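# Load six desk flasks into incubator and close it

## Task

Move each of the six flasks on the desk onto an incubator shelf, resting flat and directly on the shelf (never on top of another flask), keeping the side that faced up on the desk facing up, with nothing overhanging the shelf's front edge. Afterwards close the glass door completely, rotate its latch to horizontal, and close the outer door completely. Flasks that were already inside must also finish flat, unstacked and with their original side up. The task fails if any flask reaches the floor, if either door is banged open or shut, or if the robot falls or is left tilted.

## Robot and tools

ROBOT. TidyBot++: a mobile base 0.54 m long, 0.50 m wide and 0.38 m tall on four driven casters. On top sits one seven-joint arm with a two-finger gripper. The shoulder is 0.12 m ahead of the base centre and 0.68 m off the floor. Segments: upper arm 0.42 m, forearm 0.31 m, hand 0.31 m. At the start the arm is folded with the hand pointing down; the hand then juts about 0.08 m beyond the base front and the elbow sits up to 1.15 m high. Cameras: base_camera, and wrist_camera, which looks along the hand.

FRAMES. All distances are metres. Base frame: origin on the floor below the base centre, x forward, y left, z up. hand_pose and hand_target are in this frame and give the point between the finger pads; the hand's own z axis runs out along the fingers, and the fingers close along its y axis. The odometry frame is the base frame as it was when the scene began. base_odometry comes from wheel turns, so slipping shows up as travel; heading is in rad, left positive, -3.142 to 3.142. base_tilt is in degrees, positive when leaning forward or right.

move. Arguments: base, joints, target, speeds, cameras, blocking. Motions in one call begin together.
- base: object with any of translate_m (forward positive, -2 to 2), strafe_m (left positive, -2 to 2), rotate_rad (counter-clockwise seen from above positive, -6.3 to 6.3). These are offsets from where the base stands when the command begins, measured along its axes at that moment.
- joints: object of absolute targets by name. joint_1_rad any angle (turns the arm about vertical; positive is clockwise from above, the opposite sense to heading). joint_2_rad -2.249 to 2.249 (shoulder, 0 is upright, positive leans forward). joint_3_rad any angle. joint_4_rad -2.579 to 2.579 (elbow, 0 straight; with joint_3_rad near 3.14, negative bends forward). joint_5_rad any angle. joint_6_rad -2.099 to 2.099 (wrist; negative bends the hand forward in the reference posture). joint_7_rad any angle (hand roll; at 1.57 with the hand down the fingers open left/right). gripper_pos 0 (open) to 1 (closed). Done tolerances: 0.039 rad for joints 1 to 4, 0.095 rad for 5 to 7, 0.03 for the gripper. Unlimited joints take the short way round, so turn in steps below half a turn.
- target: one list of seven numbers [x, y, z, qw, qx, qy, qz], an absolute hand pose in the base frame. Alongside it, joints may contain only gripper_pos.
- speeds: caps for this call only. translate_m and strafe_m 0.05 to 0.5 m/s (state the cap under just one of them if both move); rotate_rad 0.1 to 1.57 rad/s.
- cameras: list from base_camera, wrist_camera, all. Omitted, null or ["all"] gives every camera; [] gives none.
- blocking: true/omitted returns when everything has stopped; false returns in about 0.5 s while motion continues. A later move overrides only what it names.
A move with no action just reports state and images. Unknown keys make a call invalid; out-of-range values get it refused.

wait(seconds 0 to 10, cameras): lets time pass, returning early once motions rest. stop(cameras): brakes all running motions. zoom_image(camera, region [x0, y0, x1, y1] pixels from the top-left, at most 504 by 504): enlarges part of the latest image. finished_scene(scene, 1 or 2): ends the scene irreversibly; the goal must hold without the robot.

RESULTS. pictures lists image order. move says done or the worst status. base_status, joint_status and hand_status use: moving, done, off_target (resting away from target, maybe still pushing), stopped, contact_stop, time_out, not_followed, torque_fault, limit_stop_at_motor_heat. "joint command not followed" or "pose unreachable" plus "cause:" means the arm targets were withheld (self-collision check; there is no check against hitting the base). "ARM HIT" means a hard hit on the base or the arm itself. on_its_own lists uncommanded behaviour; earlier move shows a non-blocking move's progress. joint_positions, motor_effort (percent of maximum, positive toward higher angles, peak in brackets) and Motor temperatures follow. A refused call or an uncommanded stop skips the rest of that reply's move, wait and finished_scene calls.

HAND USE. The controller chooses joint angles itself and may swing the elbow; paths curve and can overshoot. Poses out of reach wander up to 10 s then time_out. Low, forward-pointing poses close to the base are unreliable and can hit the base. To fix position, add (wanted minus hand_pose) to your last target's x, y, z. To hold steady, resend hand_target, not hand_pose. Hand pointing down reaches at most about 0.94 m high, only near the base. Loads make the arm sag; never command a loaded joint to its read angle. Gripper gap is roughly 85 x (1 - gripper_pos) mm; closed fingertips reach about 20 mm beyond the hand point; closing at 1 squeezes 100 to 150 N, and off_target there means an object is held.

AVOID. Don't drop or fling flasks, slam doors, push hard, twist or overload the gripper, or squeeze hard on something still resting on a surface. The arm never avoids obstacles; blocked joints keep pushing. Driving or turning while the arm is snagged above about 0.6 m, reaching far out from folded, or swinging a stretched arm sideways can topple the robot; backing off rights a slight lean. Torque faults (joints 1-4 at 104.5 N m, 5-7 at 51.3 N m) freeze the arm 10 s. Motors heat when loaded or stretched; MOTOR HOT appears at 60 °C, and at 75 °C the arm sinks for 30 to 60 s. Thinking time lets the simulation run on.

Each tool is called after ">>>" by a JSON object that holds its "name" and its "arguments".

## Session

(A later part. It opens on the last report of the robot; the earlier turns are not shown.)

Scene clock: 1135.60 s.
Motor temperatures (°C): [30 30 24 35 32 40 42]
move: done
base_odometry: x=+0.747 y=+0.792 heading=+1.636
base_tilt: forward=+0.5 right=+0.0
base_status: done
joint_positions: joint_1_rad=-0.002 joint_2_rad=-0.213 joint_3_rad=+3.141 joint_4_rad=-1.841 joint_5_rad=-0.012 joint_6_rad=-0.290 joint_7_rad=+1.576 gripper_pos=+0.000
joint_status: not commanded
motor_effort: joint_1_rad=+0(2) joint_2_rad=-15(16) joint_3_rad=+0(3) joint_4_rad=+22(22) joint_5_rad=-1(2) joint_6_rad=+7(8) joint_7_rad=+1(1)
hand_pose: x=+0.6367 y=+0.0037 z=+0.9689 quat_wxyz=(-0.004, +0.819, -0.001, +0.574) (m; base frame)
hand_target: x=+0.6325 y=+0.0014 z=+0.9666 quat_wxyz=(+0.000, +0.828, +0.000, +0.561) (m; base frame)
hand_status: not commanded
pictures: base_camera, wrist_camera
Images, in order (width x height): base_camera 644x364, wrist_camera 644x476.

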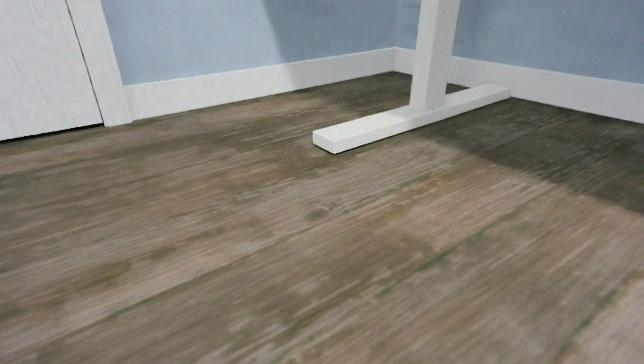

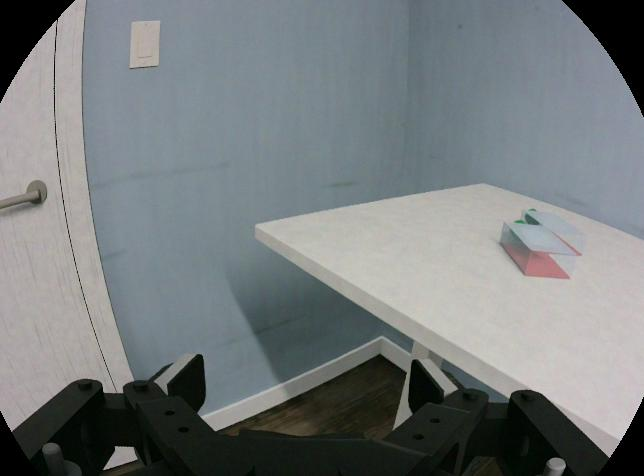

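>>> {"name": "move", "arguments": {"base": {"rotate_rad":-0.2}}}

>>> {"name": "move", "arguments": {"base": {"strafe_m":-0.19}}}

>>> {"name": "zoom_image", "arguments": {"camera": "wrist_camera", "region": [200, 140, 420, 300]}}

Scene clock: 1144.77 s.
Motor temperatures (°C): [30 30 24 35 32 40 42]
move: done
base_odometry: x=+0.747 y=+0.792 heading=+1.436
base_tilt: forward=+0.6 right=+0.0
base_status: done
joint_positions: joint_1_rad=+0.002 joint_2_rad=-0.213 joint_3_rad=+3.142 joint_4_rad=-1.841 joint_5_rad=-0.012 joint_6_rad=-0.290 joint_7_rad=+1.576 gripper_pos=+0.000
joint_status: not commanded
motor_effort: joint_1_rad=+0(2) joint_2_rad=-15(16) joint_3_rad=+0(2) joint_4_rad=+22(22) joint_5_rad=-1(2) joint_6_rad=+8(8) joint_7_rad=+1(2)
hand_pose: x=+0.6367 y=+0.0012 z=+0.9689 quat_wxyz=(-0.003, +0.819, -0.002, +0.574) (m; base frame)
hand_target: x=+0.6325 y=+0.0014 z=+0.9666 quat_wxyz=(+0.000, +0.828, +0.000, +0.561) (m; base frame)
hand_status: not commanded
pictures: base_camera, wrist_camera
Images, in order (width x height): base_camera 644x364, wrist_camera 644x476.

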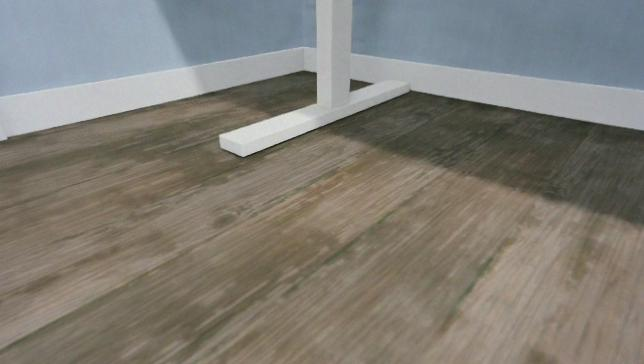

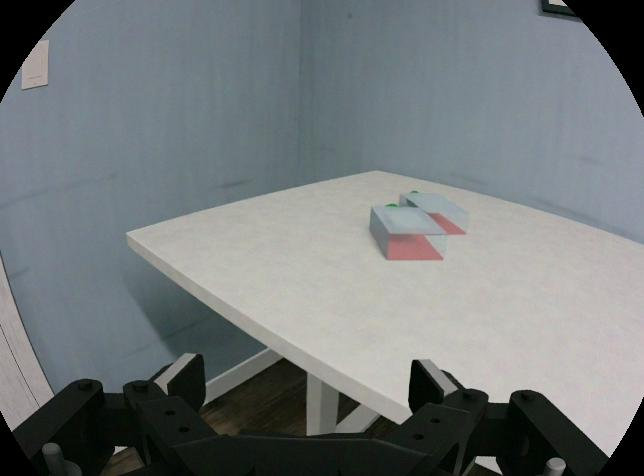

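Scene clock: 1146.40 s.
Motor temperatures (°C): [30 30 24 35 32 40 42]
move: done
base_odometry: x=+0.936 y=+0.766 heading=+1.437
base_tilt: forward=+0.6 right=+0.1
base_status: done
joint_positions: joint_1_rad=+0.002 joint_2_rad=-0.213 joint_3_rad=+3.142 joint_4_rad=-1.841 joint_5_rad=-0.012 joint_6_rad=-0.290 joint_7_rad=+1.576 gripper_pos=+0.000
joint_status: not commanded
motor_effort: joint_1_rad=+0(2) joint_2_rad=-15(16) joint_3_rad=+1(3) joint_4_rad=+22(22) joint_5_rad=-1(1) joint_6_rad=+8(8) joint_7_rad=+1(2)
hand_pose: x=+0.6367 y=+0.0011 z=+0.9688 quat_wxyz=(-0.003, +0.819, -0.003, +0.574) (m; base frame)
hand_target: x=+0.6325 y=+0.0014 z=+0.9666 quat_wxyz=(+0.000, +0.828, +0.000, +0.561) (m; base frame)
hand_status: not commanded
pictures: base_camera, wrist_camera
Images, in order (width x height): base_camera 644x364, wrist_camera 644x476.

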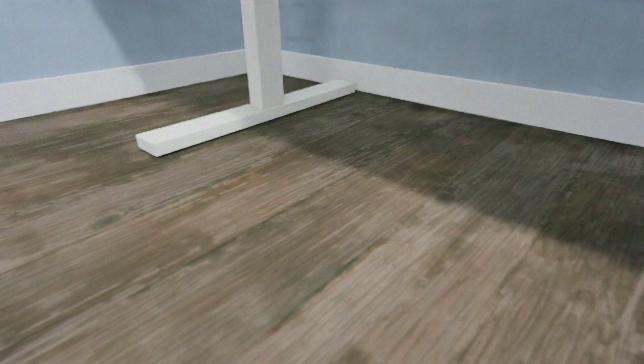

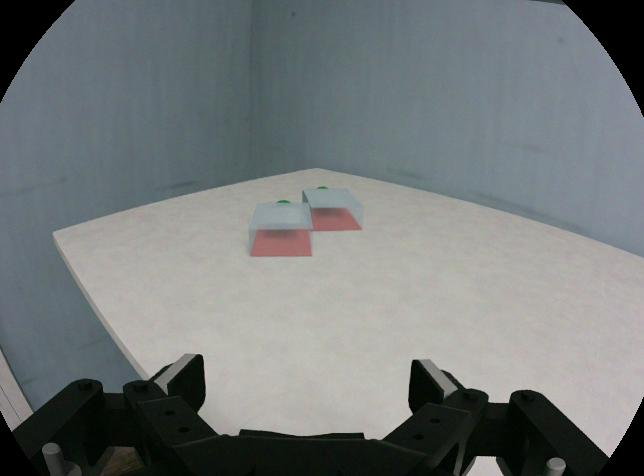

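Scaled by 2.291.

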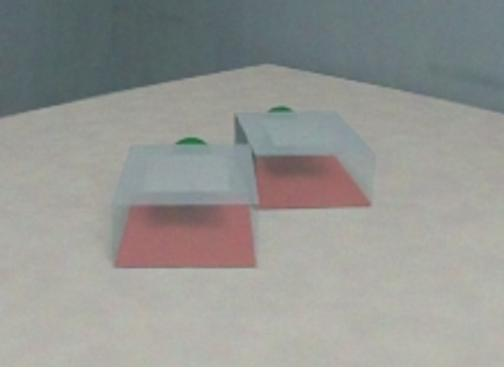

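>>> {"name": "move", "arguments": {"base": {"rotate_rad":0.035}, "cameras": []}}

>>> {"name": "move", "arguments": {"joints": {"joint_2_rad":-0.185,"joint_4_rad":-2.03,"joint_6_rad":-0.11}, "cameras": []}}

>>> {"name": "move", "arguments": {"base": {"translate_m":0.2}, "speeds": {"translate_m":0.2}}}

>>> {"name": "zoom_image", "arguments": {"camera": "wrist_camera", "region": [200, 140, 420, 300]}}

Scene clock: 1153.67 s.
Motor temperatures (°C): [30 30 24 35 32 40 42]
move: done
base_odometry: x=+0.936 y=+0.766 heading=+1.472
base_tilt: forward=+0.6 right=+0.0
base_status: done
joint_positions: joint_1_rad=+0.000 joint_2_rad=-0.213 joint_3_rad=+3.142 joint_4_rad=-1.841 joint_5_rad=-0.012 joint_6_rad=-0.290 joint_7_rad=+1.576 gripper_pos=+0.000
joint_status: not commanded
motor_effort: joint_1_rad=+0(2) joint_2_rad=-15(16) joint_3_rad=+0(3) joint_4_rad=+22(22) joint_5_rad=-1(1) joint_6_rad=+7(8) joint_7_rad=+1(2)
hand_pose: x=+0.6367 y=+0.0022 z=+0.9688 quat_wxyz=(-0.003, +0.819, -0.002, +0.574) (m; base frame)
hand_target: x=+0.6325 y=+0.0014 z=+0.9666 quat_wxyz=(+0.000, +0.828, +0.000, +0.561) (m; base frame)
hand_status: not commanded
pictures: none
No camera images: "cameras" was empty.

Scene clock: 1154.90 s.
Motor temperatures (°C): [30 30 24 35 32 40 42]
move: done
base_odometry: x=+0.936 y=+0.766 heading=+1.472
base_tilt: forward=+0.6 right=+0.0
base_status: not commanded
joint_positions: joint_1_rad=+0.000 joint_2_rad=-0.193 joint_3_rad=+3.142 joint_4_rad=-2.029 joint_5_rad=-0.012 joint_6_rad=-0.158 joint_7_rad=+1.576 gripper_pos=+0.000
joint_status: all done
motor_effort: joint_1_rad=+0(1) joint_2_rad=-16(17) joint_3_rad=+0(1) joint_4_rad=+21(23) joint_5_rad=-1(1) joint_6_rad=+8(9) joint_7_rad=+1(2)
hand_pose: x=+0.6254 y=+0.0018 z=+0.8845 quat_wxyz=(-0.003, +0.840, -0.002, +0.543) (m; base frame)
hand_target: x=+0.6328 y=+0.0014 z=+0.8936 quat_wxyz=(+0.000, +0.829, +0.000, +0.559) (m; base frame)
hand_status: not commanded
pictures: none
No camera images: "cameras" was empty.

Scene clock: 1156.70 s.
Motor temperatures (°C): [30 30 24 35 32 40 42]
move: done
base_odometry: x=+0.956 y=+0.966 heading=+1.472
base_tilt: forward=+0.6 right=+0.0
base_status: done
joint_positions: joint_1_rad=+0.000 joint_2_rad=-0.187 joint_3_rad=+3.142 joint_4_rad=-2.030 joint_5_rad=-0.012 joint_6_rad=-0.154 joint_7_rad=+1.576 gripper_pos=+0.000
joint_status: not commanded
motor_effort: joint_1_rad=+1(1) joint_2_rad=-15(18) joint_3_rad=+0(1) joint_4_rad=+21(22) joint_5_rad=-1(1) joint_6_rad=+8(8) joint_7_rad=+1(2)
hand_pose: x=+0.6270 y=+0.0018 z=+0.8823 quat_wxyz=(-0.002, +0.841, -0.002, +0.542) (m; base frame)
hand_target: x=+0.6328 y=+0.0014 z=+0.8936 quat_wxyz=(+0.000, +0.829, +0.000, +0.559) (m; base frame)
hand_status: not commanded
pictures: base_camera, wrist_camera
Images, in order (width x height): base_camera 644x364, wrist_camera 644x476.

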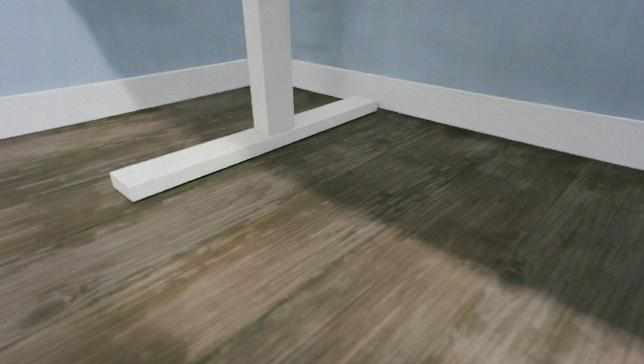

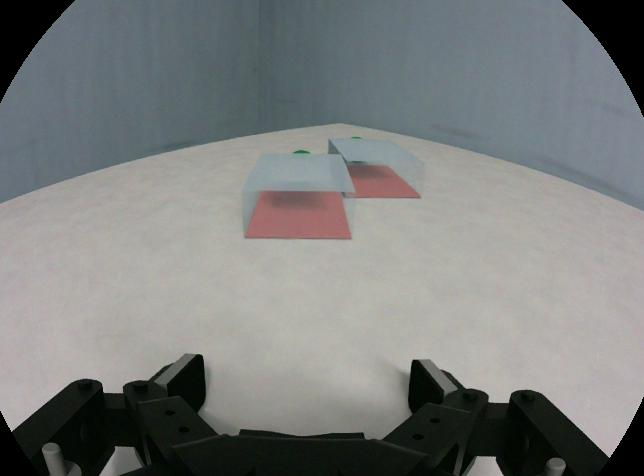

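Scaled by 2.291.

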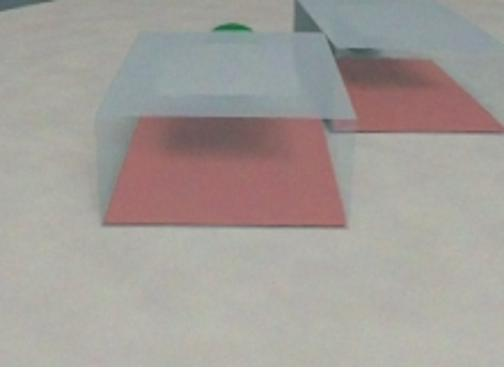

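>>> {"name": "move", "arguments": {"base": {"strafe_m":0.006,"translate_m":0.12}, "speeds": {"translate_m":0.1}}}

>>> {"name": "zoom_image", "arguments": {"camera": "wrist_camera", "region": [180, 140, 440, 330]}}

Scene clock: 1161.50 s.
Motor temperatures (°C): [30 30 24 35 32 40 42]
move: done
base_odometry: x=+0.962 y=+1.086 heading=+1.472
base_tilt: forward=+0.6 right=+0.0
base_status: done
joint_positions: joint_1_rad=+0.000 joint_2_rad=-0.186 joint_3_rad=+3.142 joint_4_rad=-2.030 joint_5_rad=-0.012 joint_6_rad=-0.153 joint_7_rad=+1.576 gripper_pos=+0.000
joint_status: not commanded
motor_effort: joint_1_rad=+1(1) joint_2_rad=-15(18) joint_3_rad=-1(2) joint_4_rad=+21(22) joint_5_rad=-1(1) joint_6_rad=+8(8) joint_7_rad=+1(2)
hand_pose: x=+0.6273 y=+0.0018 z=+0.8819 quat_wxyz=(-0.002, +0.841, -0.002, +0.542) (m; base frame)
hand_target: x=+0.6328 y=+0.0014 z=+0.8936 quat_wxyz=(+0.000, +0.829, +0.000, +0.559) (m; base frame)
hand_status: not commanded
pictures: base_camera, wrist_camera
Images, in order (width x height): base_camera 644x364, wrist_camera 644x476.

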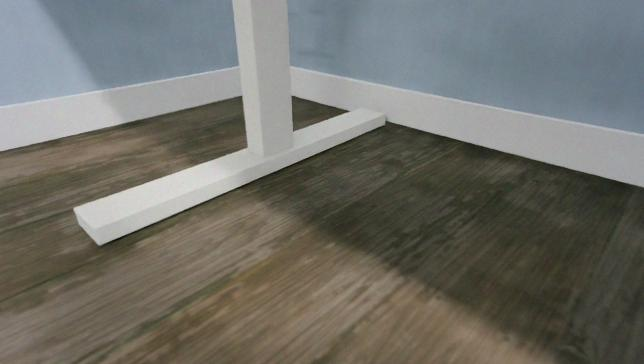

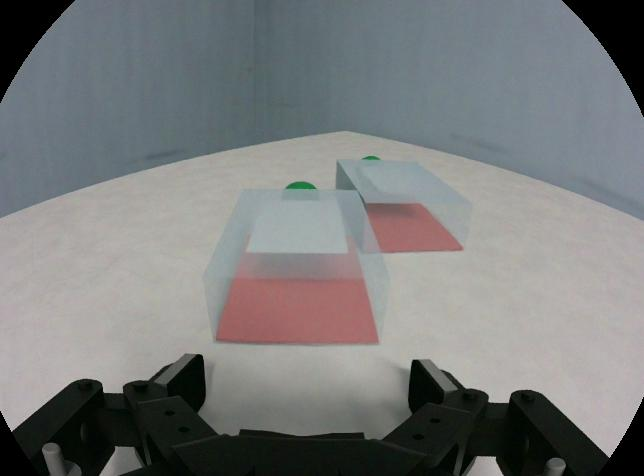

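Scaled by 1.938.

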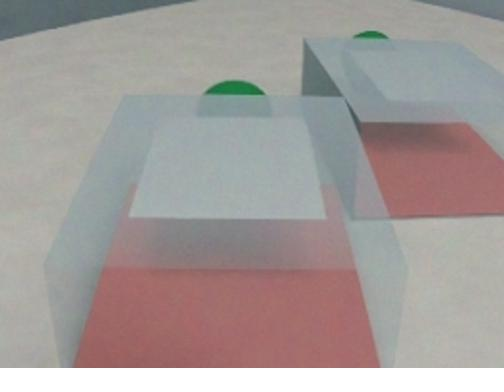

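>>> {"name": "move", "arguments": {"base": {"strafe_m":0.0042}}}

>>> {"name": "zoom_image", "arguments": {"camera": "wrist_camera", "region": [180, 160, 440, 350]}}

Scene clock: 1164.67 s.
Motor temperatures (°C): [30 30 24 35 32 40 42]
move: done
base_odometry: x=+0.958 y=+1.086 heading=+1.472
base_tilt: forward=+0.6 right=+0.0
base_status: done
joint_positions: joint_1_rad=+0.000 joint_2_rad=-0.186 joint_3_rad=+3.142 joint_4_rad=-2.030 joint_5_rad=-0.012 joint_6_rad=-0.153 joint_7_rad=+1.576 gripper_pos=+0.000
joint_status: not commanded
motor_effort: joint_1_rad=+1(2) joint_2_rad=-15(17) joint_3_rad=+1(3) joint_4_rad=+21(21) joint_5_rad=-1(1) joint_6_rad=+8(8) joint_7_rad=+1(2)
hand_pose: x=+0.6273 y=+0.0018 z=+0.8820 quat_wxyz=(-0.003, +0.841, -0.002, +0.542) (m; base frame)
hand_target: x=+0.6328 y=+0.0014 z=+0.8936 quat_wxyz=(+0.000, +0.829, +0.000, +0.559) (m; base frame)
hand_status: not commanded
pictures: base_camera, wrist_camera
Images, in order (width x height): base_camera 644x364, wrist_camera 644x476.

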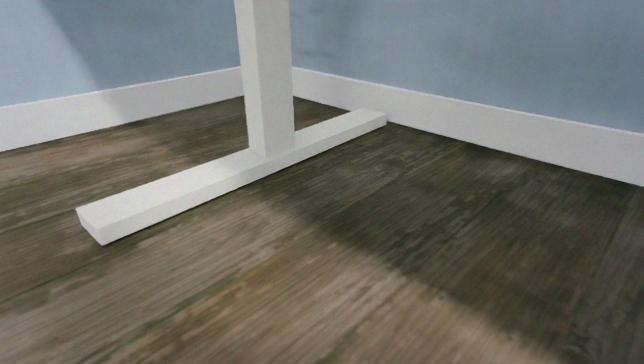

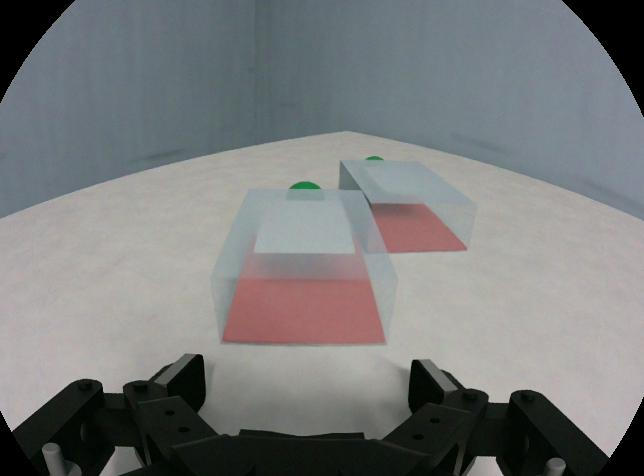

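Scaled by 1.938.

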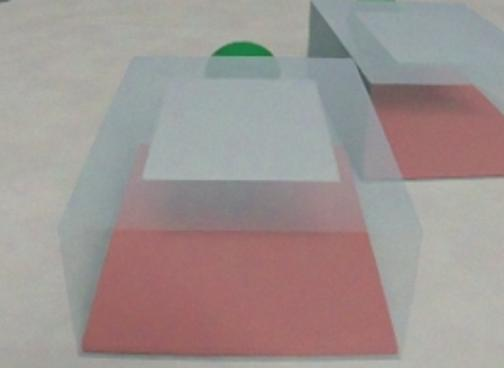

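>>> {"name": "move", "arguments": {"base": {"strafe_m":0.0012,"translate_m":0.0}}}

>>> {"name": "zoom_image", "arguments": {"camera": "wrist_camera", "region": [180, 160, 440, 350]}}

Scene clock: 1167.43 s.
Motor temperatures (°C): [30 30 24 35 32 40 42]
move: done
base_odometry: x=+0.957 y=+1.086 heading=+1.472
base_tilt: forward=+0.6 right=+0.0
base_status: done
joint_positions: joint_1_rad=+0.000 joint_2_rad=-0.186 joint_3_rad=+3.142 joint_4_rad=-2.030 joint_5_rad=-0.012 joint_6_rad=-0.153 joint_7_rad=+1.576 gripper_pos=+0.000
joint_status: not commanded
motor_effort: joint_1_rad=+0(3) joint_2_rad=-14(17) joint_3_rad=+0(3) joint_4_rad=+21(21) joint_5_rad=-1(1) joint_6_rad=+7(8) joint_7_rad=+1(2)
hand_pose: x=+0.6273 y=+0.0019 z=+0.8820 quat_wxyz=(-0.003, +0.841, -0.002, +0.542) (m; base frame)
hand_target: x=+0.6328 y=+0.0014 z=+0.8936 quat_wxyz=(+0.000, +0.829, +0.000, +0.559) (m; base frame)
hand_status: not commanded
pictures: base_camera, wrist_camera
Images, in order (width x height): base_camera 644x364, wrist_camera 644x476.

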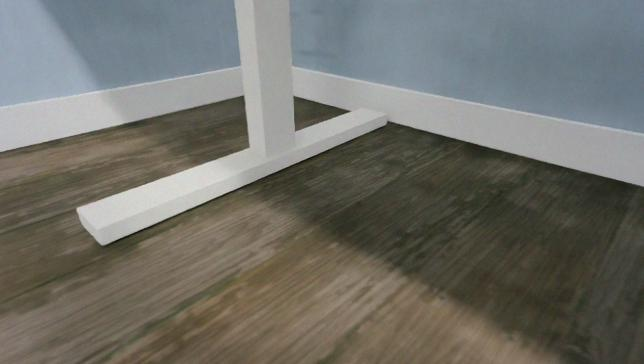

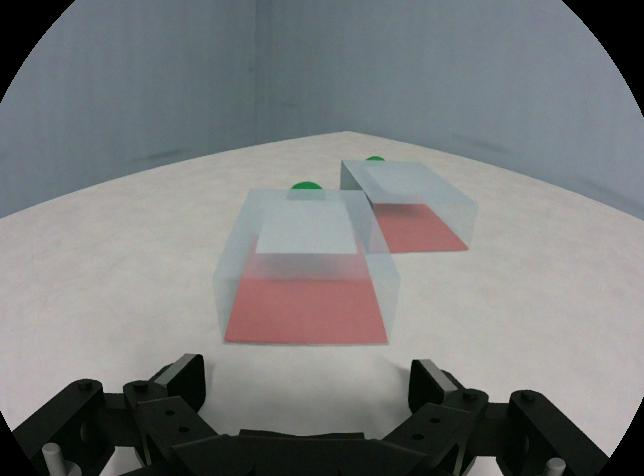

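Scaled by 1.938.

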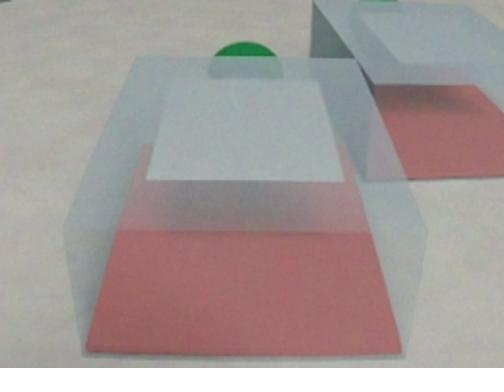

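>>> {"name": "move", "arguments": {"base": {"translate_m":0.022}, "speeds": {"translate_m":0.05}}}

>>> {"name": "move", "arguments": {"base": {"translate_m":0.03}, "speeds": {"translate_m":0.05}}}

Scene clock: 1172.60 s.
Motor temperatures (°C): [30 30 24 35 32 40 42]
move: done
base_odometry: x=+0.959 y=+1.108 heading=+1.472
base_tilt: forward=+0.6 right=+0.0
base_status: done
joint_positions: joint_1_rad=+0.000 joint_2_rad=-0.187 joint_3_rad=+3.142 joint_4_rad=-2.030 joint_5_rad=-0.012 joint_6_rad=-0.153 joint_7_rad=+1.576 gripper_pos=+0.000
joint_status: not commanded
motor_effort: joint_1_rad=+0(1) joint_2_rad=-15(17) joint_3_rad=+0(2) joint_4_rad=+21(22) joint_5_rad=-1(1) joint_6_rad=+8(8) joint_7_rad=+1(2)
hand_pose: x=+0.6272 y=+0.0019 z=+0.8824 quat_wxyz=(-0.003, +0.840, -0.002, +0.542) (m; base frame)
hand_target: x=+0.6328 y=+0.0014 z=+0.8936 quat_wxyz=(+0.000, +0.829, +0.000, +0.559) (m; base frame)
hand_status: not commanded
pictures: base_camera, wrist_camera
Images, in order (width x height): base_camera 644x364, wrist_camera 644x476.

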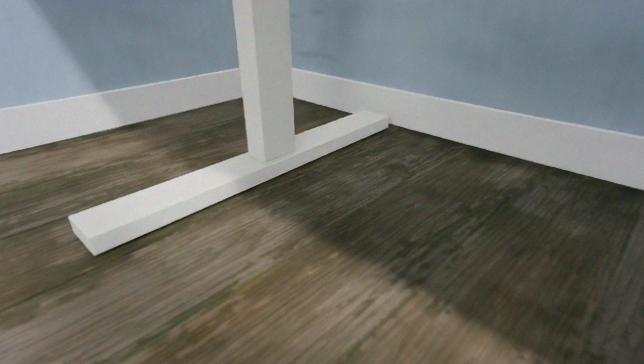

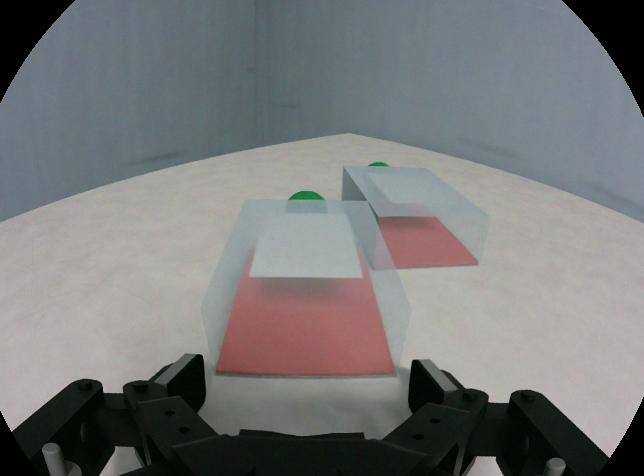

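Scene clock: 1173.70 s.
Motor temperatures (°C): [30 30 24 35 32 40 42]
move: done
base_odometry: x=+0.962 y=+1.138 heading=+1.472
base_tilt: forward=+0.6 right=+0.0
base_status: done
joint_positions: joint_1_rad=+0.000 joint_2_rad=-0.187 joint_3_rad=+3.142 joint_4_rad=-2.030 joint_5_rad=-0.012 joint_6_rad=-0.153 joint_7_rad=+1.576 gripper_pos=+0.000
joint_status: not commanded
motor_effort: joint_1_rad=+0(1) joint_2_rad=-15(17) joint_3_rad=+0(1) joint_4_rad=+21(22) joint_5_rad=-1(1) joint_6_rad=+7(8) joint_7_rad=+1(2)
hand_pose: x=+0.6272 y=+0.0019 z=+0.8824 quat_wxyz=(-0.003, +0.840, -0.002, +0.542) (m; base frame)
hand_target: x=+0.6328 y=+0.0014 z=+0.8936 quat_wxyz=(+0.000, +0.829, +0.000, +0.559) (m; base frame)
hand_status: not commanded
pictures: base_camera, wrist_camera
Images, in order (width x height): base_camera 644x364, wrist_camera 644x476.

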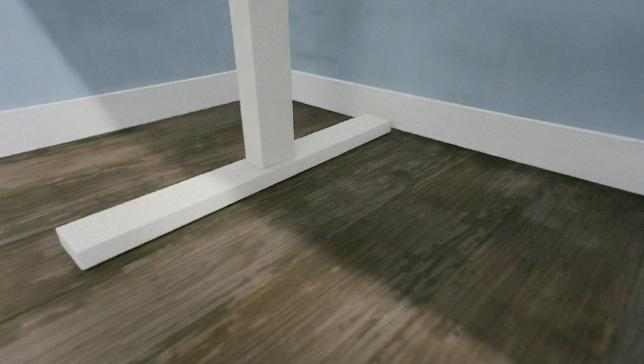

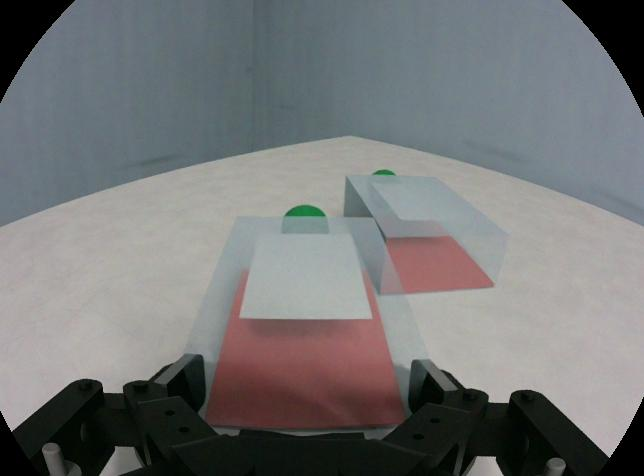

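>>> {"name": "move", "arguments": {"base": {"translate_m":0.025}, "speeds": {"translate_m":0.05}}}

>>> {"name": "move", "arguments": {"joints": {"gripper_pos":0.3}}}

Scene clock: 1176.60 s.
Motor temperatures (°C): [30 30 24 35 32 40 42]
move: done
base_odometry: x=+0.964 y=+1.163 heading=+1.472
base_tilt: forward=+0.6 right=+0.0
base_status: done
joint_positions: joint_1_rad=+0.000 joint_2_rad=-0.187 joint_3_rad=+3.142 joint_4_rad=-2.030 joint_5_rad=-0.012 joint_6_rad=-0.152 joint_7_rad=+1.576 gripper_pos=+0.000
joint_status: not commanded
motor_effort: joint_1_rad=+0(1) joint_2_rad=-15(18) joint_3_rad=+0(1) joint_4_rad=+21(22) joint_5_rad=-1(1) joint_6_rad=+8(8) joint_7_rad=+1(2)
hand_pose: x=+0.6272 y=+0.0019 z=+0.8826 quat_wxyz=(-0.003, +0.840, -0.002, +0.542) (m; base frame)
hand_target: x=+0.6328 y=+0.0014 z=+0.8936 quat_wxyz=(+0.000, +0.829, +0.000, +0.559) (m; base frame)
hand_status: not commanded
pictures: base_camera, wrist_camera
Images, in order (width x height): base_camera 644x364, wrist_camera 644x476.

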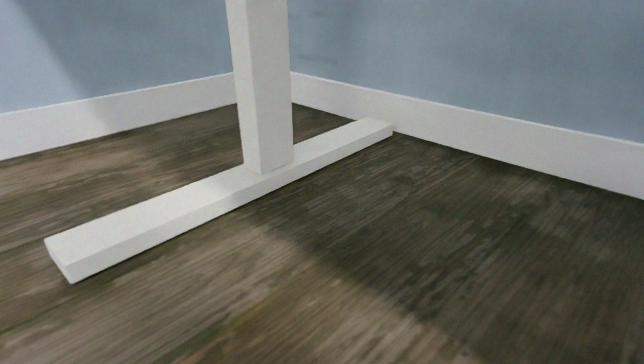

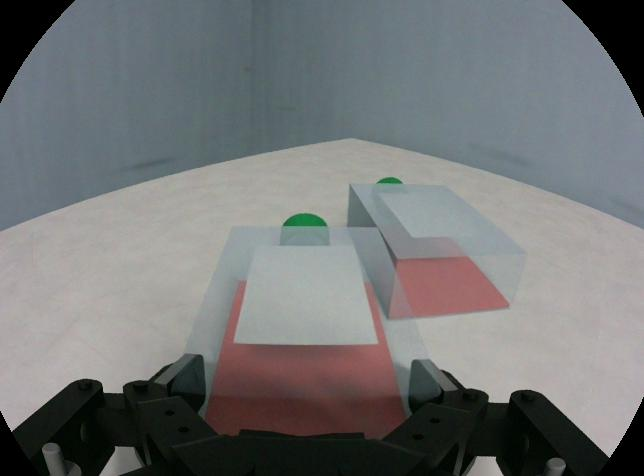

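Scene clock: 1177.30 s.
Motor temperatures (°C): [30 30 24 35 32 40 42]
move: off_target
base_odometry: x=+0.964 y=+1.163 heading=+1.472
base_tilt: forward=+0.6 right=+0.0
base_status: not commanded
joint_positions: joint_1_rad=+0.000 joint_2_rad=-0.188 joint_3_rad=+3.142 joint_4_rad=-2.030 joint_5_rad=-0.012 joint_6_rad=-0.150 joint_7_rad=+1.576 gripper_pos=+0.035
joint_status: gripper_pos off_target (ended at +0.035, target +0.300)
motor_effort: joint_1_rad=+1(1) joint_2_rad=-15(16) joint_3_rad=+0(1) joint_4_rad=+21(22) joint_5_rad=-1(1) joint_6_rad=+7(8) joint_7_rad=+1(2)
hand_pose: x=+0.6273 y=+0.0019 z=+0.8832 quat_wxyz=(-0.003, +0.840, -0.002, +0.543) (m; base frame)
hand_target: x=+0.6328 y=+0.0014 z=+0.8936 quat_wxyz=(+0.000, +0.829, +0.000, +0.559) (m; base frame)
hand_status: not commanded
pictures: base_camera, wrist_camera
Images, in order (width x height): base_camera 644x364, wrist_camera 644x476.

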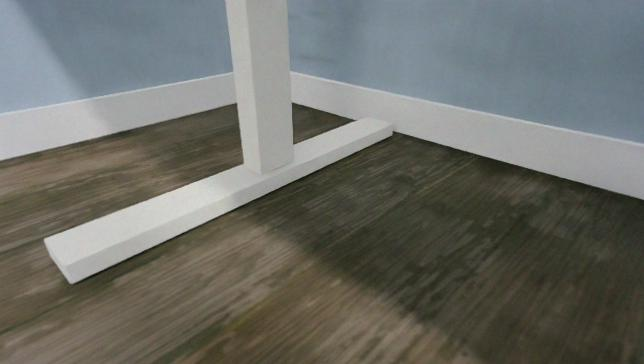

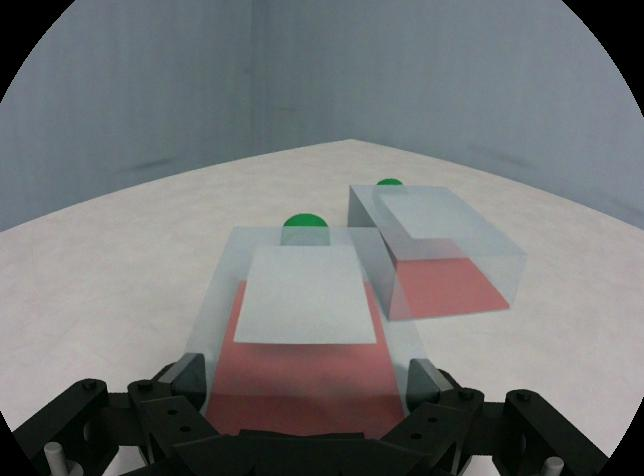

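>>> {"name": "move", "arguments": {"joints": {"joint_2_rad":-0.2,"joint_4_rad":-1.95,"joint_6_rad":-0.21}, "cameras": []}}

>>> {"name": "move", "arguments": {"joints": {"joint_2_rad":-0.215,"joint_4_rad":-1.80,"joint_6_rad":-0.36}, "cameras": ["wrist_camera"]}}

>>> {"name": "move", "arguments": {"base": {"translate_m":-0.65}, "speeds": {"translate_m":0.25}, "cameras": ["wrist_camera"]}}

>>> {"name": "move", "arguments": {"base": {"rotate_rad":-2.357}, "speeds": {"rotate_rad":0.6}, "cameras": ["wrist_camera"]}}

Scene clock: 1185.10 s.
Motor temperatures (°C): [30 30 24 35 32 40 42]
move: done
base_odometry: x=+0.964 y=+1.163 heading=+1.472
base_tilt: forward=+0.6 right=+0.0
base_status: not commanded
joint_positions: joint_1_rad=+0.000 joint_2_rad=-0.191 joint_3_rad=+3.142 joint_4_rad=-1.977 joint_5_rad=-0.012 joint_6_rad=-0.184 joint_7_rad=+1.576 gripper_pos=+0.035
joint_status: all done
motor_effort: joint_1_rad=+0(1) joint_2_rad=-17(18) joint_3_rad=+0(1) joint_4_rad=+22(24) joint_5_rad=-1(1) joint_6_rad=+8(9) joint_7_rad=+1(1)
hand_pose: x=+0.6331 y=+0.0020 z=+0.9065 quat_wxyz=(-0.003, +0.833, -0.002, +0.553) (m; base frame)
hand_target: x=+0.6327 y=+0.0014 z=+0.9200 quat_wxyz=(+0.000, +0.831, +0.000, +0.557) (m; base frame)
hand_status: not commanded
pictures: none
No camera images: "cameras" was empty.

Scene clock: 1186.47 s.
Motor temperatures (°C): [30 30 24 35 32 40 42]
move: done
base_odometry: x=+0.964 y=+1.163 heading=+1.472
base_tilt: forward=+0.6 right=+0.0
base_status: not commanded
joint_positions: joint_1_rad=+0.000 joint_2_rad=-0.207 joint_3_rad=+3.142 joint_4_rad=-1.827 joint_5_rad=-0.012 joint_6_rad=-0.308 joint_7_rad=+1.576 gripper_pos=+0.035
joint_status: all done
motor_effort: joint_1_rad=+0(1) joint_2_rad=-16(18) joint_3_rad=+0(1) joint_4_rad=+23(24) joint_5_rad=-1(1) joint_6_rad=+8(10) joint_7_rad=+1(2)
hand_pose: x=+0.6381 y=+0.0025 z=+0.9699 quat_wxyz=(-0.003, +0.821, -0.001, +0.571) (m; base frame)
hand_target: x=+0.6333 y=+0.0014 z=+0.9746 quat_wxyz=(+0.000, +0.826, +0.000, +0.563) (m; base frame)
hand_status: not commanded
pictures: wrist_camera
Images, in order (width x height): wrist_camera 644x476.

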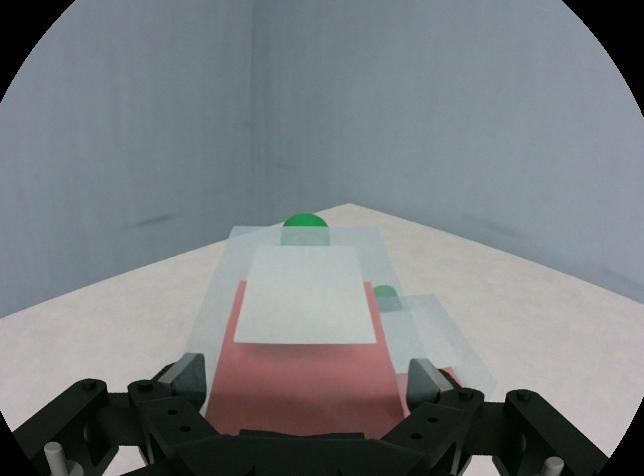

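Scene clock: 1190.00 s.
Motor temperatures (°C): [30 30 24 35 32 40 42]
move: done
base_odometry: x=+0.900 y=+0.516 heading=+1.472
base_tilt: forward=+0.6 right=+0.0
base_status: done
joint_positions: joint_1_rad=+0.000 joint_2_rad=-0.215 joint_3_rad=+3.142 joint_4_rad=-1.826 joint_5_rad=-0.012 joint_6_rad=-0.312 joint_7_rad=+1.576 gripper_pos=+0.035
joint_status: not commanded
motor_effort: joint_1_rad=+0(2) joint_2_rad=-17(20) joint_3_rad=+0(2) joint_4_rad=+23(24) joint_5_rad=-1(2) joint_6_rad=+8(9) joint_7_rad=+2(2)
hand_pose: x=+0.6354 y=+0.0022 z=+0.9729 quat_wxyz=(-0.003, +0.820, -0.002, +0.572) (m; base frame)
hand_target: x=+0.6333 y=+0.0014 z=+0.9746 quat_wxyz=(+0.000, +0.826, +0.000, +0.563) (m; base frame)
hand_status: not commanded
pictures: wrist_camera
Images, in order (width x height): wrist_camera 644x476.

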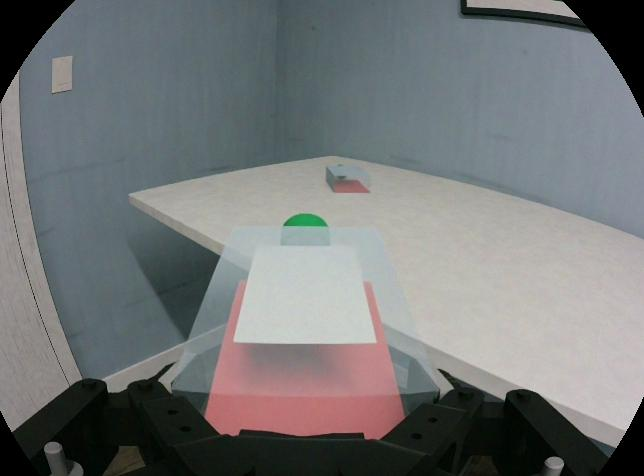

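Scene clock: 1194.60 s.
Motor temperatures (°C): [30 30 24 35 32 40 42]
move: done
base_odometry: x=+0.900 y=+0.516 heading=-0.884
base_tilt: forward=+0.6 right=+0.0
base_status: done
joint_positions: joint_1_rad=+0.000 joint_2_rad=-0.215 joint_3_rad=+3.142 joint_4_rad=-1.826 joint_5_rad=-0.012 joint_6_rad=-0.312 joint_7_rad=+1.576 gripper_pos=+0.035
joint_status: not commanded
motor_effort: joint_1_rad=+0(3) joint_2_rad=-16(17) joint_3_rad=+1(3) joint_4_rad=+23(23) joint_5_rad=-1(2) joint_6_rad=+9(9) joint_7_rad=+1(2)
hand_pose: x=+0.6354 y=+0.0022 z=+0.9729 quat_wxyz=(-0.003, +0.820, -0.002, +0.572) (m; base frame)
hand_target: x=+0.6333 y=+0.0014 z=+0.9746 quat_wxyz=(+0.000, +0.826, +0.000, +0.563) (m; base frame)
hand_status: not commanded
pictures: wrist_camera
Images, in order (width x height): wrist_camera 644x476.

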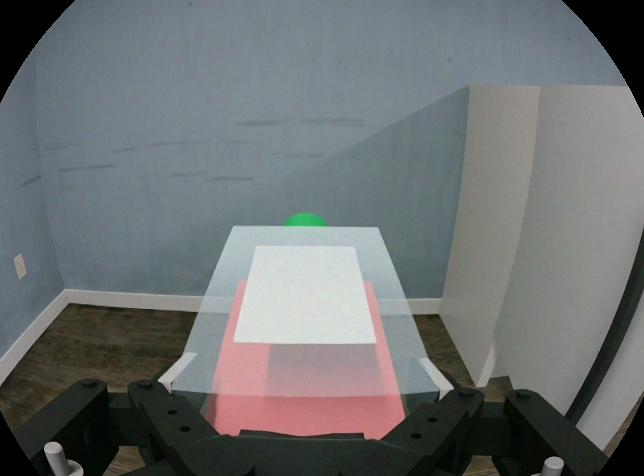

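>>> {"name": "move", "arguments": {"base": {"translate_m":-0.08}, "cameras": []}}

>>> {"name": "move", "arguments": {"base": {"strafe_m":-1.235}, "speeds": {"strafe_m":0.3}, "cameras": ["wrist_camera"]}}

Scene clock: 1198.90 s.
Motor temperatures (°C): [30 30 24 35 32 40 42]
move: done
base_odometry: x=+0.849 y=+0.578 heading=-0.885
base_tilt: forward=+0.6 right=+0.0
base_status: done
joint_positions: joint_1_rad=+0.000 joint_2_rad=-0.217 joint_3_rad=+3.142 joint_4_rad=-1.826 joint_5_rad=-0.012 joint_6_rad=-0.314 joint_7_rad=+1.576 gripper_pos=+0.035
joint_status: not commanded
motor_effort: joint_1_rad=+0(1) joint_2_rad=-16(20) joint_3_rad=+0(1) joint_4_rad=+23(24) joint_5_rad=-1(1) joint_6_rad=+9(9) joint_7_rad=+1(2)
hand_pose: x=+0.6348 y=+0.0022 z=+0.9735 quat_wxyz=(-0.003, +0.820, -0.002, +0.572) (m; base frame)
hand_target: x=+0.6333 y=+0.0014 z=+0.9746 quat_wxyz=(+0.000, +0.826, +0.000, +0.563) (m; base frame)
hand_status: not commanded
pictures: none
No camera images: "cameras" was empty.

Scene clock: 1203.87 s.
Motor temperatures (°C): [30 30 24 35 32 40 42]
move: done
base_odometry: x=-0.107 y=-0.204 heading=-0.885
base_tilt: forward=+0.6 right=+0.0
base_status: done
joint_positions: joint_1_rad=+0.000 joint_2_rad=-0.217 joint_3_rad=+3.142 joint_4_rad=-1.826 joint_5_rad=-0.012 joint_6_rad=-0.314 joint_7_rad=+1.576 gripper_pos=+0.035
joint_status: not commanded
motor_effort: joint_1_rad=+0(2) joint_2_rad=-16(17) joint_3_rad=-1(3) joint_4_rad=+23(23) joint_5_rad=-1(1) joint_6_rad=+8(9) joint_7_rad=+1(2)
hand_pose: x=+0.6348 y=+0.0022 z=+0.9734 quat_wxyz=(-0.003, +0.820, -0.002, +0.572) (m; base frame)
hand_target: x=+0.6333 y=+0.0014 z=+0.9746 quat_wxyz=(+0.000, +0.826, +0.000, +0.563) (m; base frame)
hand_status: not commanded
pictures: wrist_camera
Images, in order (width x height): wrist_camera 644x476.

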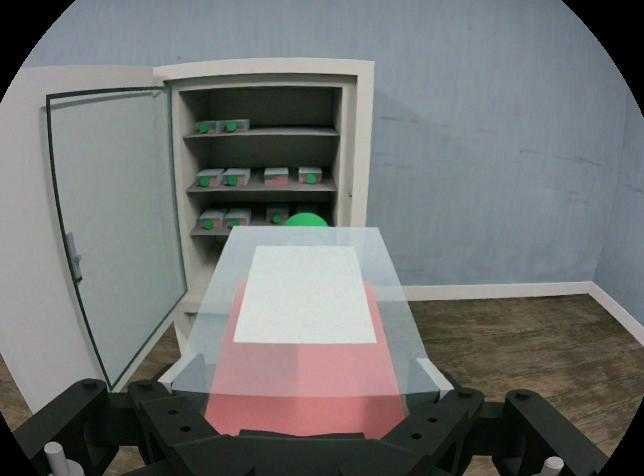

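>>> {"name": "move", "arguments": {"base": {"translate_m":0.56}, "joints": {"joint_2_rad":-0.215,"joint_4_rad":-1.73,"joint_6_rad":-0.42}, "speeds": {"translate_m":0.25}, "cameras": ["wrist_camera"]}}

>>> {"name": "zoom_image", "arguments": {"camera": "wrist_camera", "region": [140, 40, 440, 260]}}

Scene clock: 1209.67 s.
Motor temperatures (°C): [30 30 24 35 32 40 42]
move: done
base_odometry: x=+0.247 y=-0.637 heading=-0.886
base_tilt: forward=+0.5 right=+0.0
base_status: done
joint_positions: joint_1_rad=+0.000 joint_2_rad=-0.211 joint_3_rad=+3.142 joint_4_rad=-1.756 joint_5_rad=-0.012 joint_6_rad=-0.372 joint_7_rad=+1.576 gripper_pos=+0.035
joint_status: all done
motor_effort: joint_1_rad=+0(1) joint_2_rad=-16(20) joint_3_rad=+0(1) joint_4_rad=+23(24) joint_5_rad=-1(1) joint_6_rad=+8(10) joint_7_rad=+2(2)
hand_pose: x=+0.6379 y=+0.0024 z=+0.9956 quat_wxyz=(-0.003, +0.818, -0.001, +0.575) (m; base frame)
hand_target: x=+0.6340 y=+0.0014 z=+0.9995 quat_wxyz=(+0.000, +0.823, +0.000, +0.567) (m; base frame)
hand_status: not commanded
pictures: wrist_camera
Images, in order (width x height): wrist_camera 644x476.

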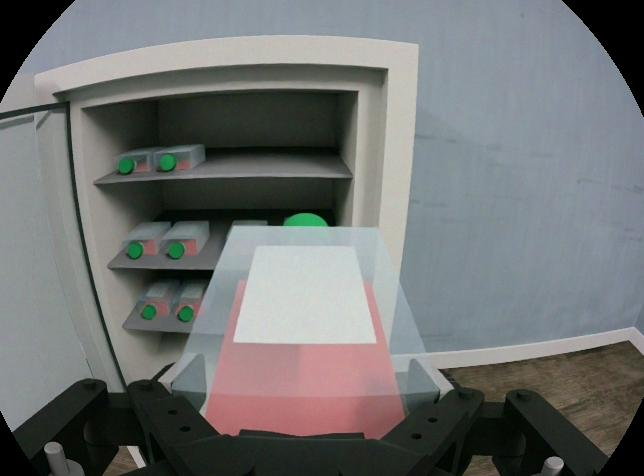

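Scaled by 1.680.

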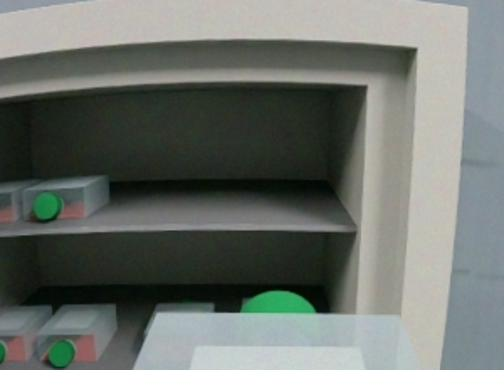

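>>> {"name": "move", "arguments": {"base": {"strafe_m":0.008,"translate_m":0.4}, "joints": {"joint_2_rad":-0.213,"joint_4_rad":-1.71,"joint_6_rad":-0.445}, "speeds": {"translate_m":0.2}, "cameras": ["wrist_camera"]}}

>>> {"name": "zoom_image", "arguments": {"camera": "wrist_camera", "region": [80, 60, 560, 440]}}

Scene clock: 1217.13 s.
Motor temperatures (°C): [30 30 24 35 32 40 42]
move: done
base_odometry: x=+0.507 y=-0.942 heading=-0.886
base_tilt: forward=+0.6 right=+0.0
base_status: done
joint_positions: joint_1_rad=+0.000 joint_2_rad=-0.208 joint_3_rad=+3.142 joint_4_rad=-1.739 joint_5_rad=-0.012 joint_6_rad=-0.400 joint_7_rad=+1.576 gripper_pos=+0.035
joint_status: all done
motor_effort: joint_1_rad=+0(1) joint_2_rad=-16(20) joint_3_rad=-1(1) joint_4_rad=+23(24) joint_5_rad=-1(1) joint_6_rad=+8(9) joint_7_rad=+1(2)
hand_pose: x=+0.6374 y=+0.0025 z=+0.9967 quat_wxyz=(-0.003, +0.822, -0.001, +0.569) (m; base frame)
hand_target: x=+0.6337 y=+0.0014 z=+1.0033 quat_wxyz=(+0.000, +0.825, +0.000, +0.564) (m; base frame)
hand_status: not commanded
pictures: wrist_camera
Images, in order (width x height): wrist_camera 644x476.

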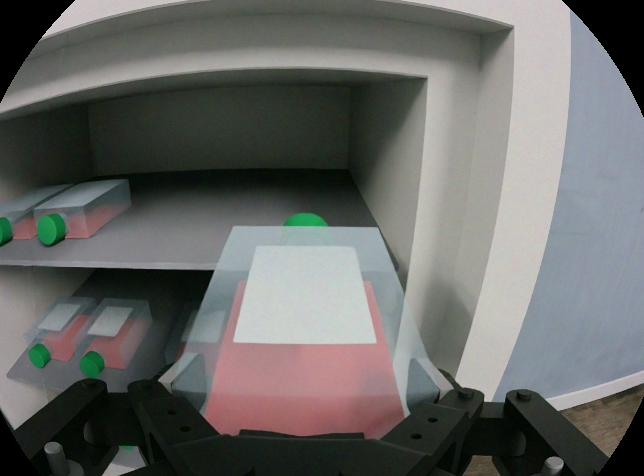

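Scaled by 1.050.

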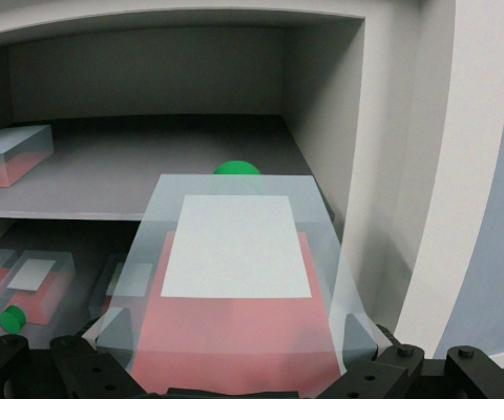

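>>> {"name": "move", "arguments": {"base": {"strafe_m":0.008,"translate_m":0.1}, "speeds": {"translate_m":0.08}, "cameras": ["wrist_camera"]}}

>>> {"name": "move", "arguments": {"base": {"translate_m":0.1}, "speeds": {"translate_m":0.08}, "cameras": ["wrist_camera"]}}

Scene clock: 1223.27 s.
Motor temperatures (°C): [30 30 24 35 32 40 42]
move: done
base_odometry: x=+0.576 y=-1.015 heading=-0.886
base_tilt: forward=+0.6 right=+0.0
base_status: done
joint_positions: joint_1_rad=+0.000 joint_2_rad=-0.209 joint_3_rad=+3.142 joint_4_rad=-1.738 joint_5_rad=-0.012 joint_6_rad=-0.401 joint_7_rad=+1.576 gripper_pos=+0.035
joint_status: not commanded
motor_effort: joint_1_rad=+0(1) joint_2_rad=-16(19) joint_3_rad=+1(1) joint_4_rad=+23(23) joint_5_rad=-1(1) joint_6_rad=+8(9) joint_7_rad=+1(2)
hand_pose: x=+0.6372 y=+0.0025 z=+0.9972 quat_wxyz=(-0.003, +0.822, -0.001, +0.570) (m; base frame)
hand_target: x=+0.6337 y=+0.0014 z=+1.0033 quat_wxyz=(+0.000, +0.825, +0.000, +0.564) (m; base frame)
hand_status: not commanded
pictures: wrist_camera
Images, in order (width x height): wrist_camera 644x476.

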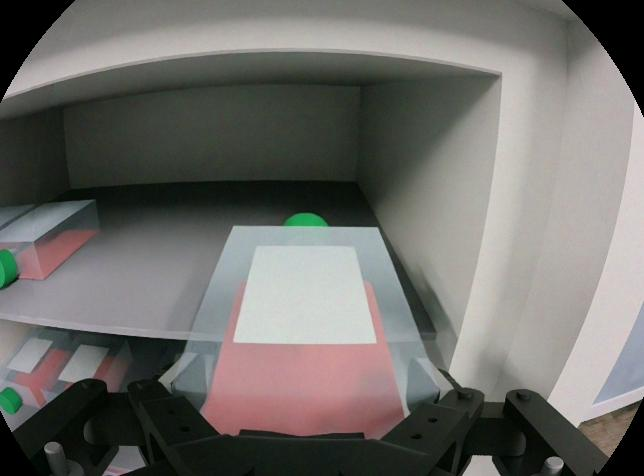

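Scene clock: 1225.03 s.
Motor temperatures (°C): [30 30 24 35 32 40 42]
move: done
base_odometry: x=+0.639 y=-1.092 heading=-0.886
base_tilt: forward=+0.6 right=+0.0
base_status: done
joint_positions: joint_1_rad=+0.000 joint_2_rad=-0.210 joint_3_rad=+3.142 joint_4_rad=-1.738 joint_5_rad=-0.012 joint_6_rad=-0.401 joint_7_rad=+1.576 gripper_pos=+0.035
joint_status: not commanded
motor_effort: joint_1_rad=+1(1) joint_2_rad=-16(19) joint_3_rad=+0(1) joint_4_rad=+23(24) joint_5_rad=-1(1) joint_6_rad=+8(9) joint_7_rad=+1(2)
hand_pose: x=+0.6371 y=+0.0025 z=+0.9974 quat_wxyz=(-0.003, +0.822, -0.001, +0.570) (m; base frame)
hand_target: x=+0.6337 y=+0.0014 z=+1.0033 quat_wxyz=(+0.000, +0.825, +0.000, +0.564) (m; base frame)
hand_status: not commanded
pictures: wrist_camera
Images, in order (width x height): wrist_camera 644x476.

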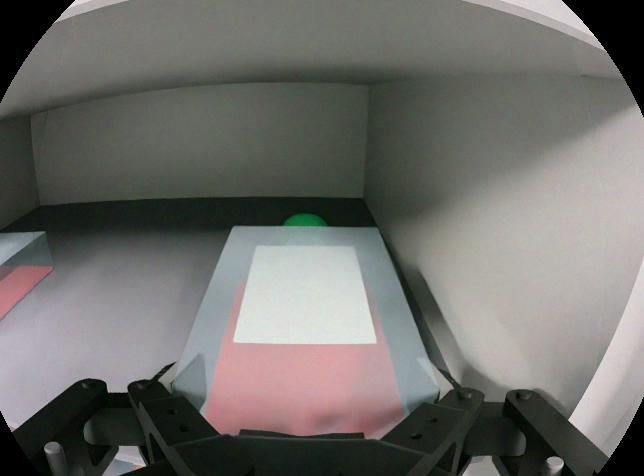

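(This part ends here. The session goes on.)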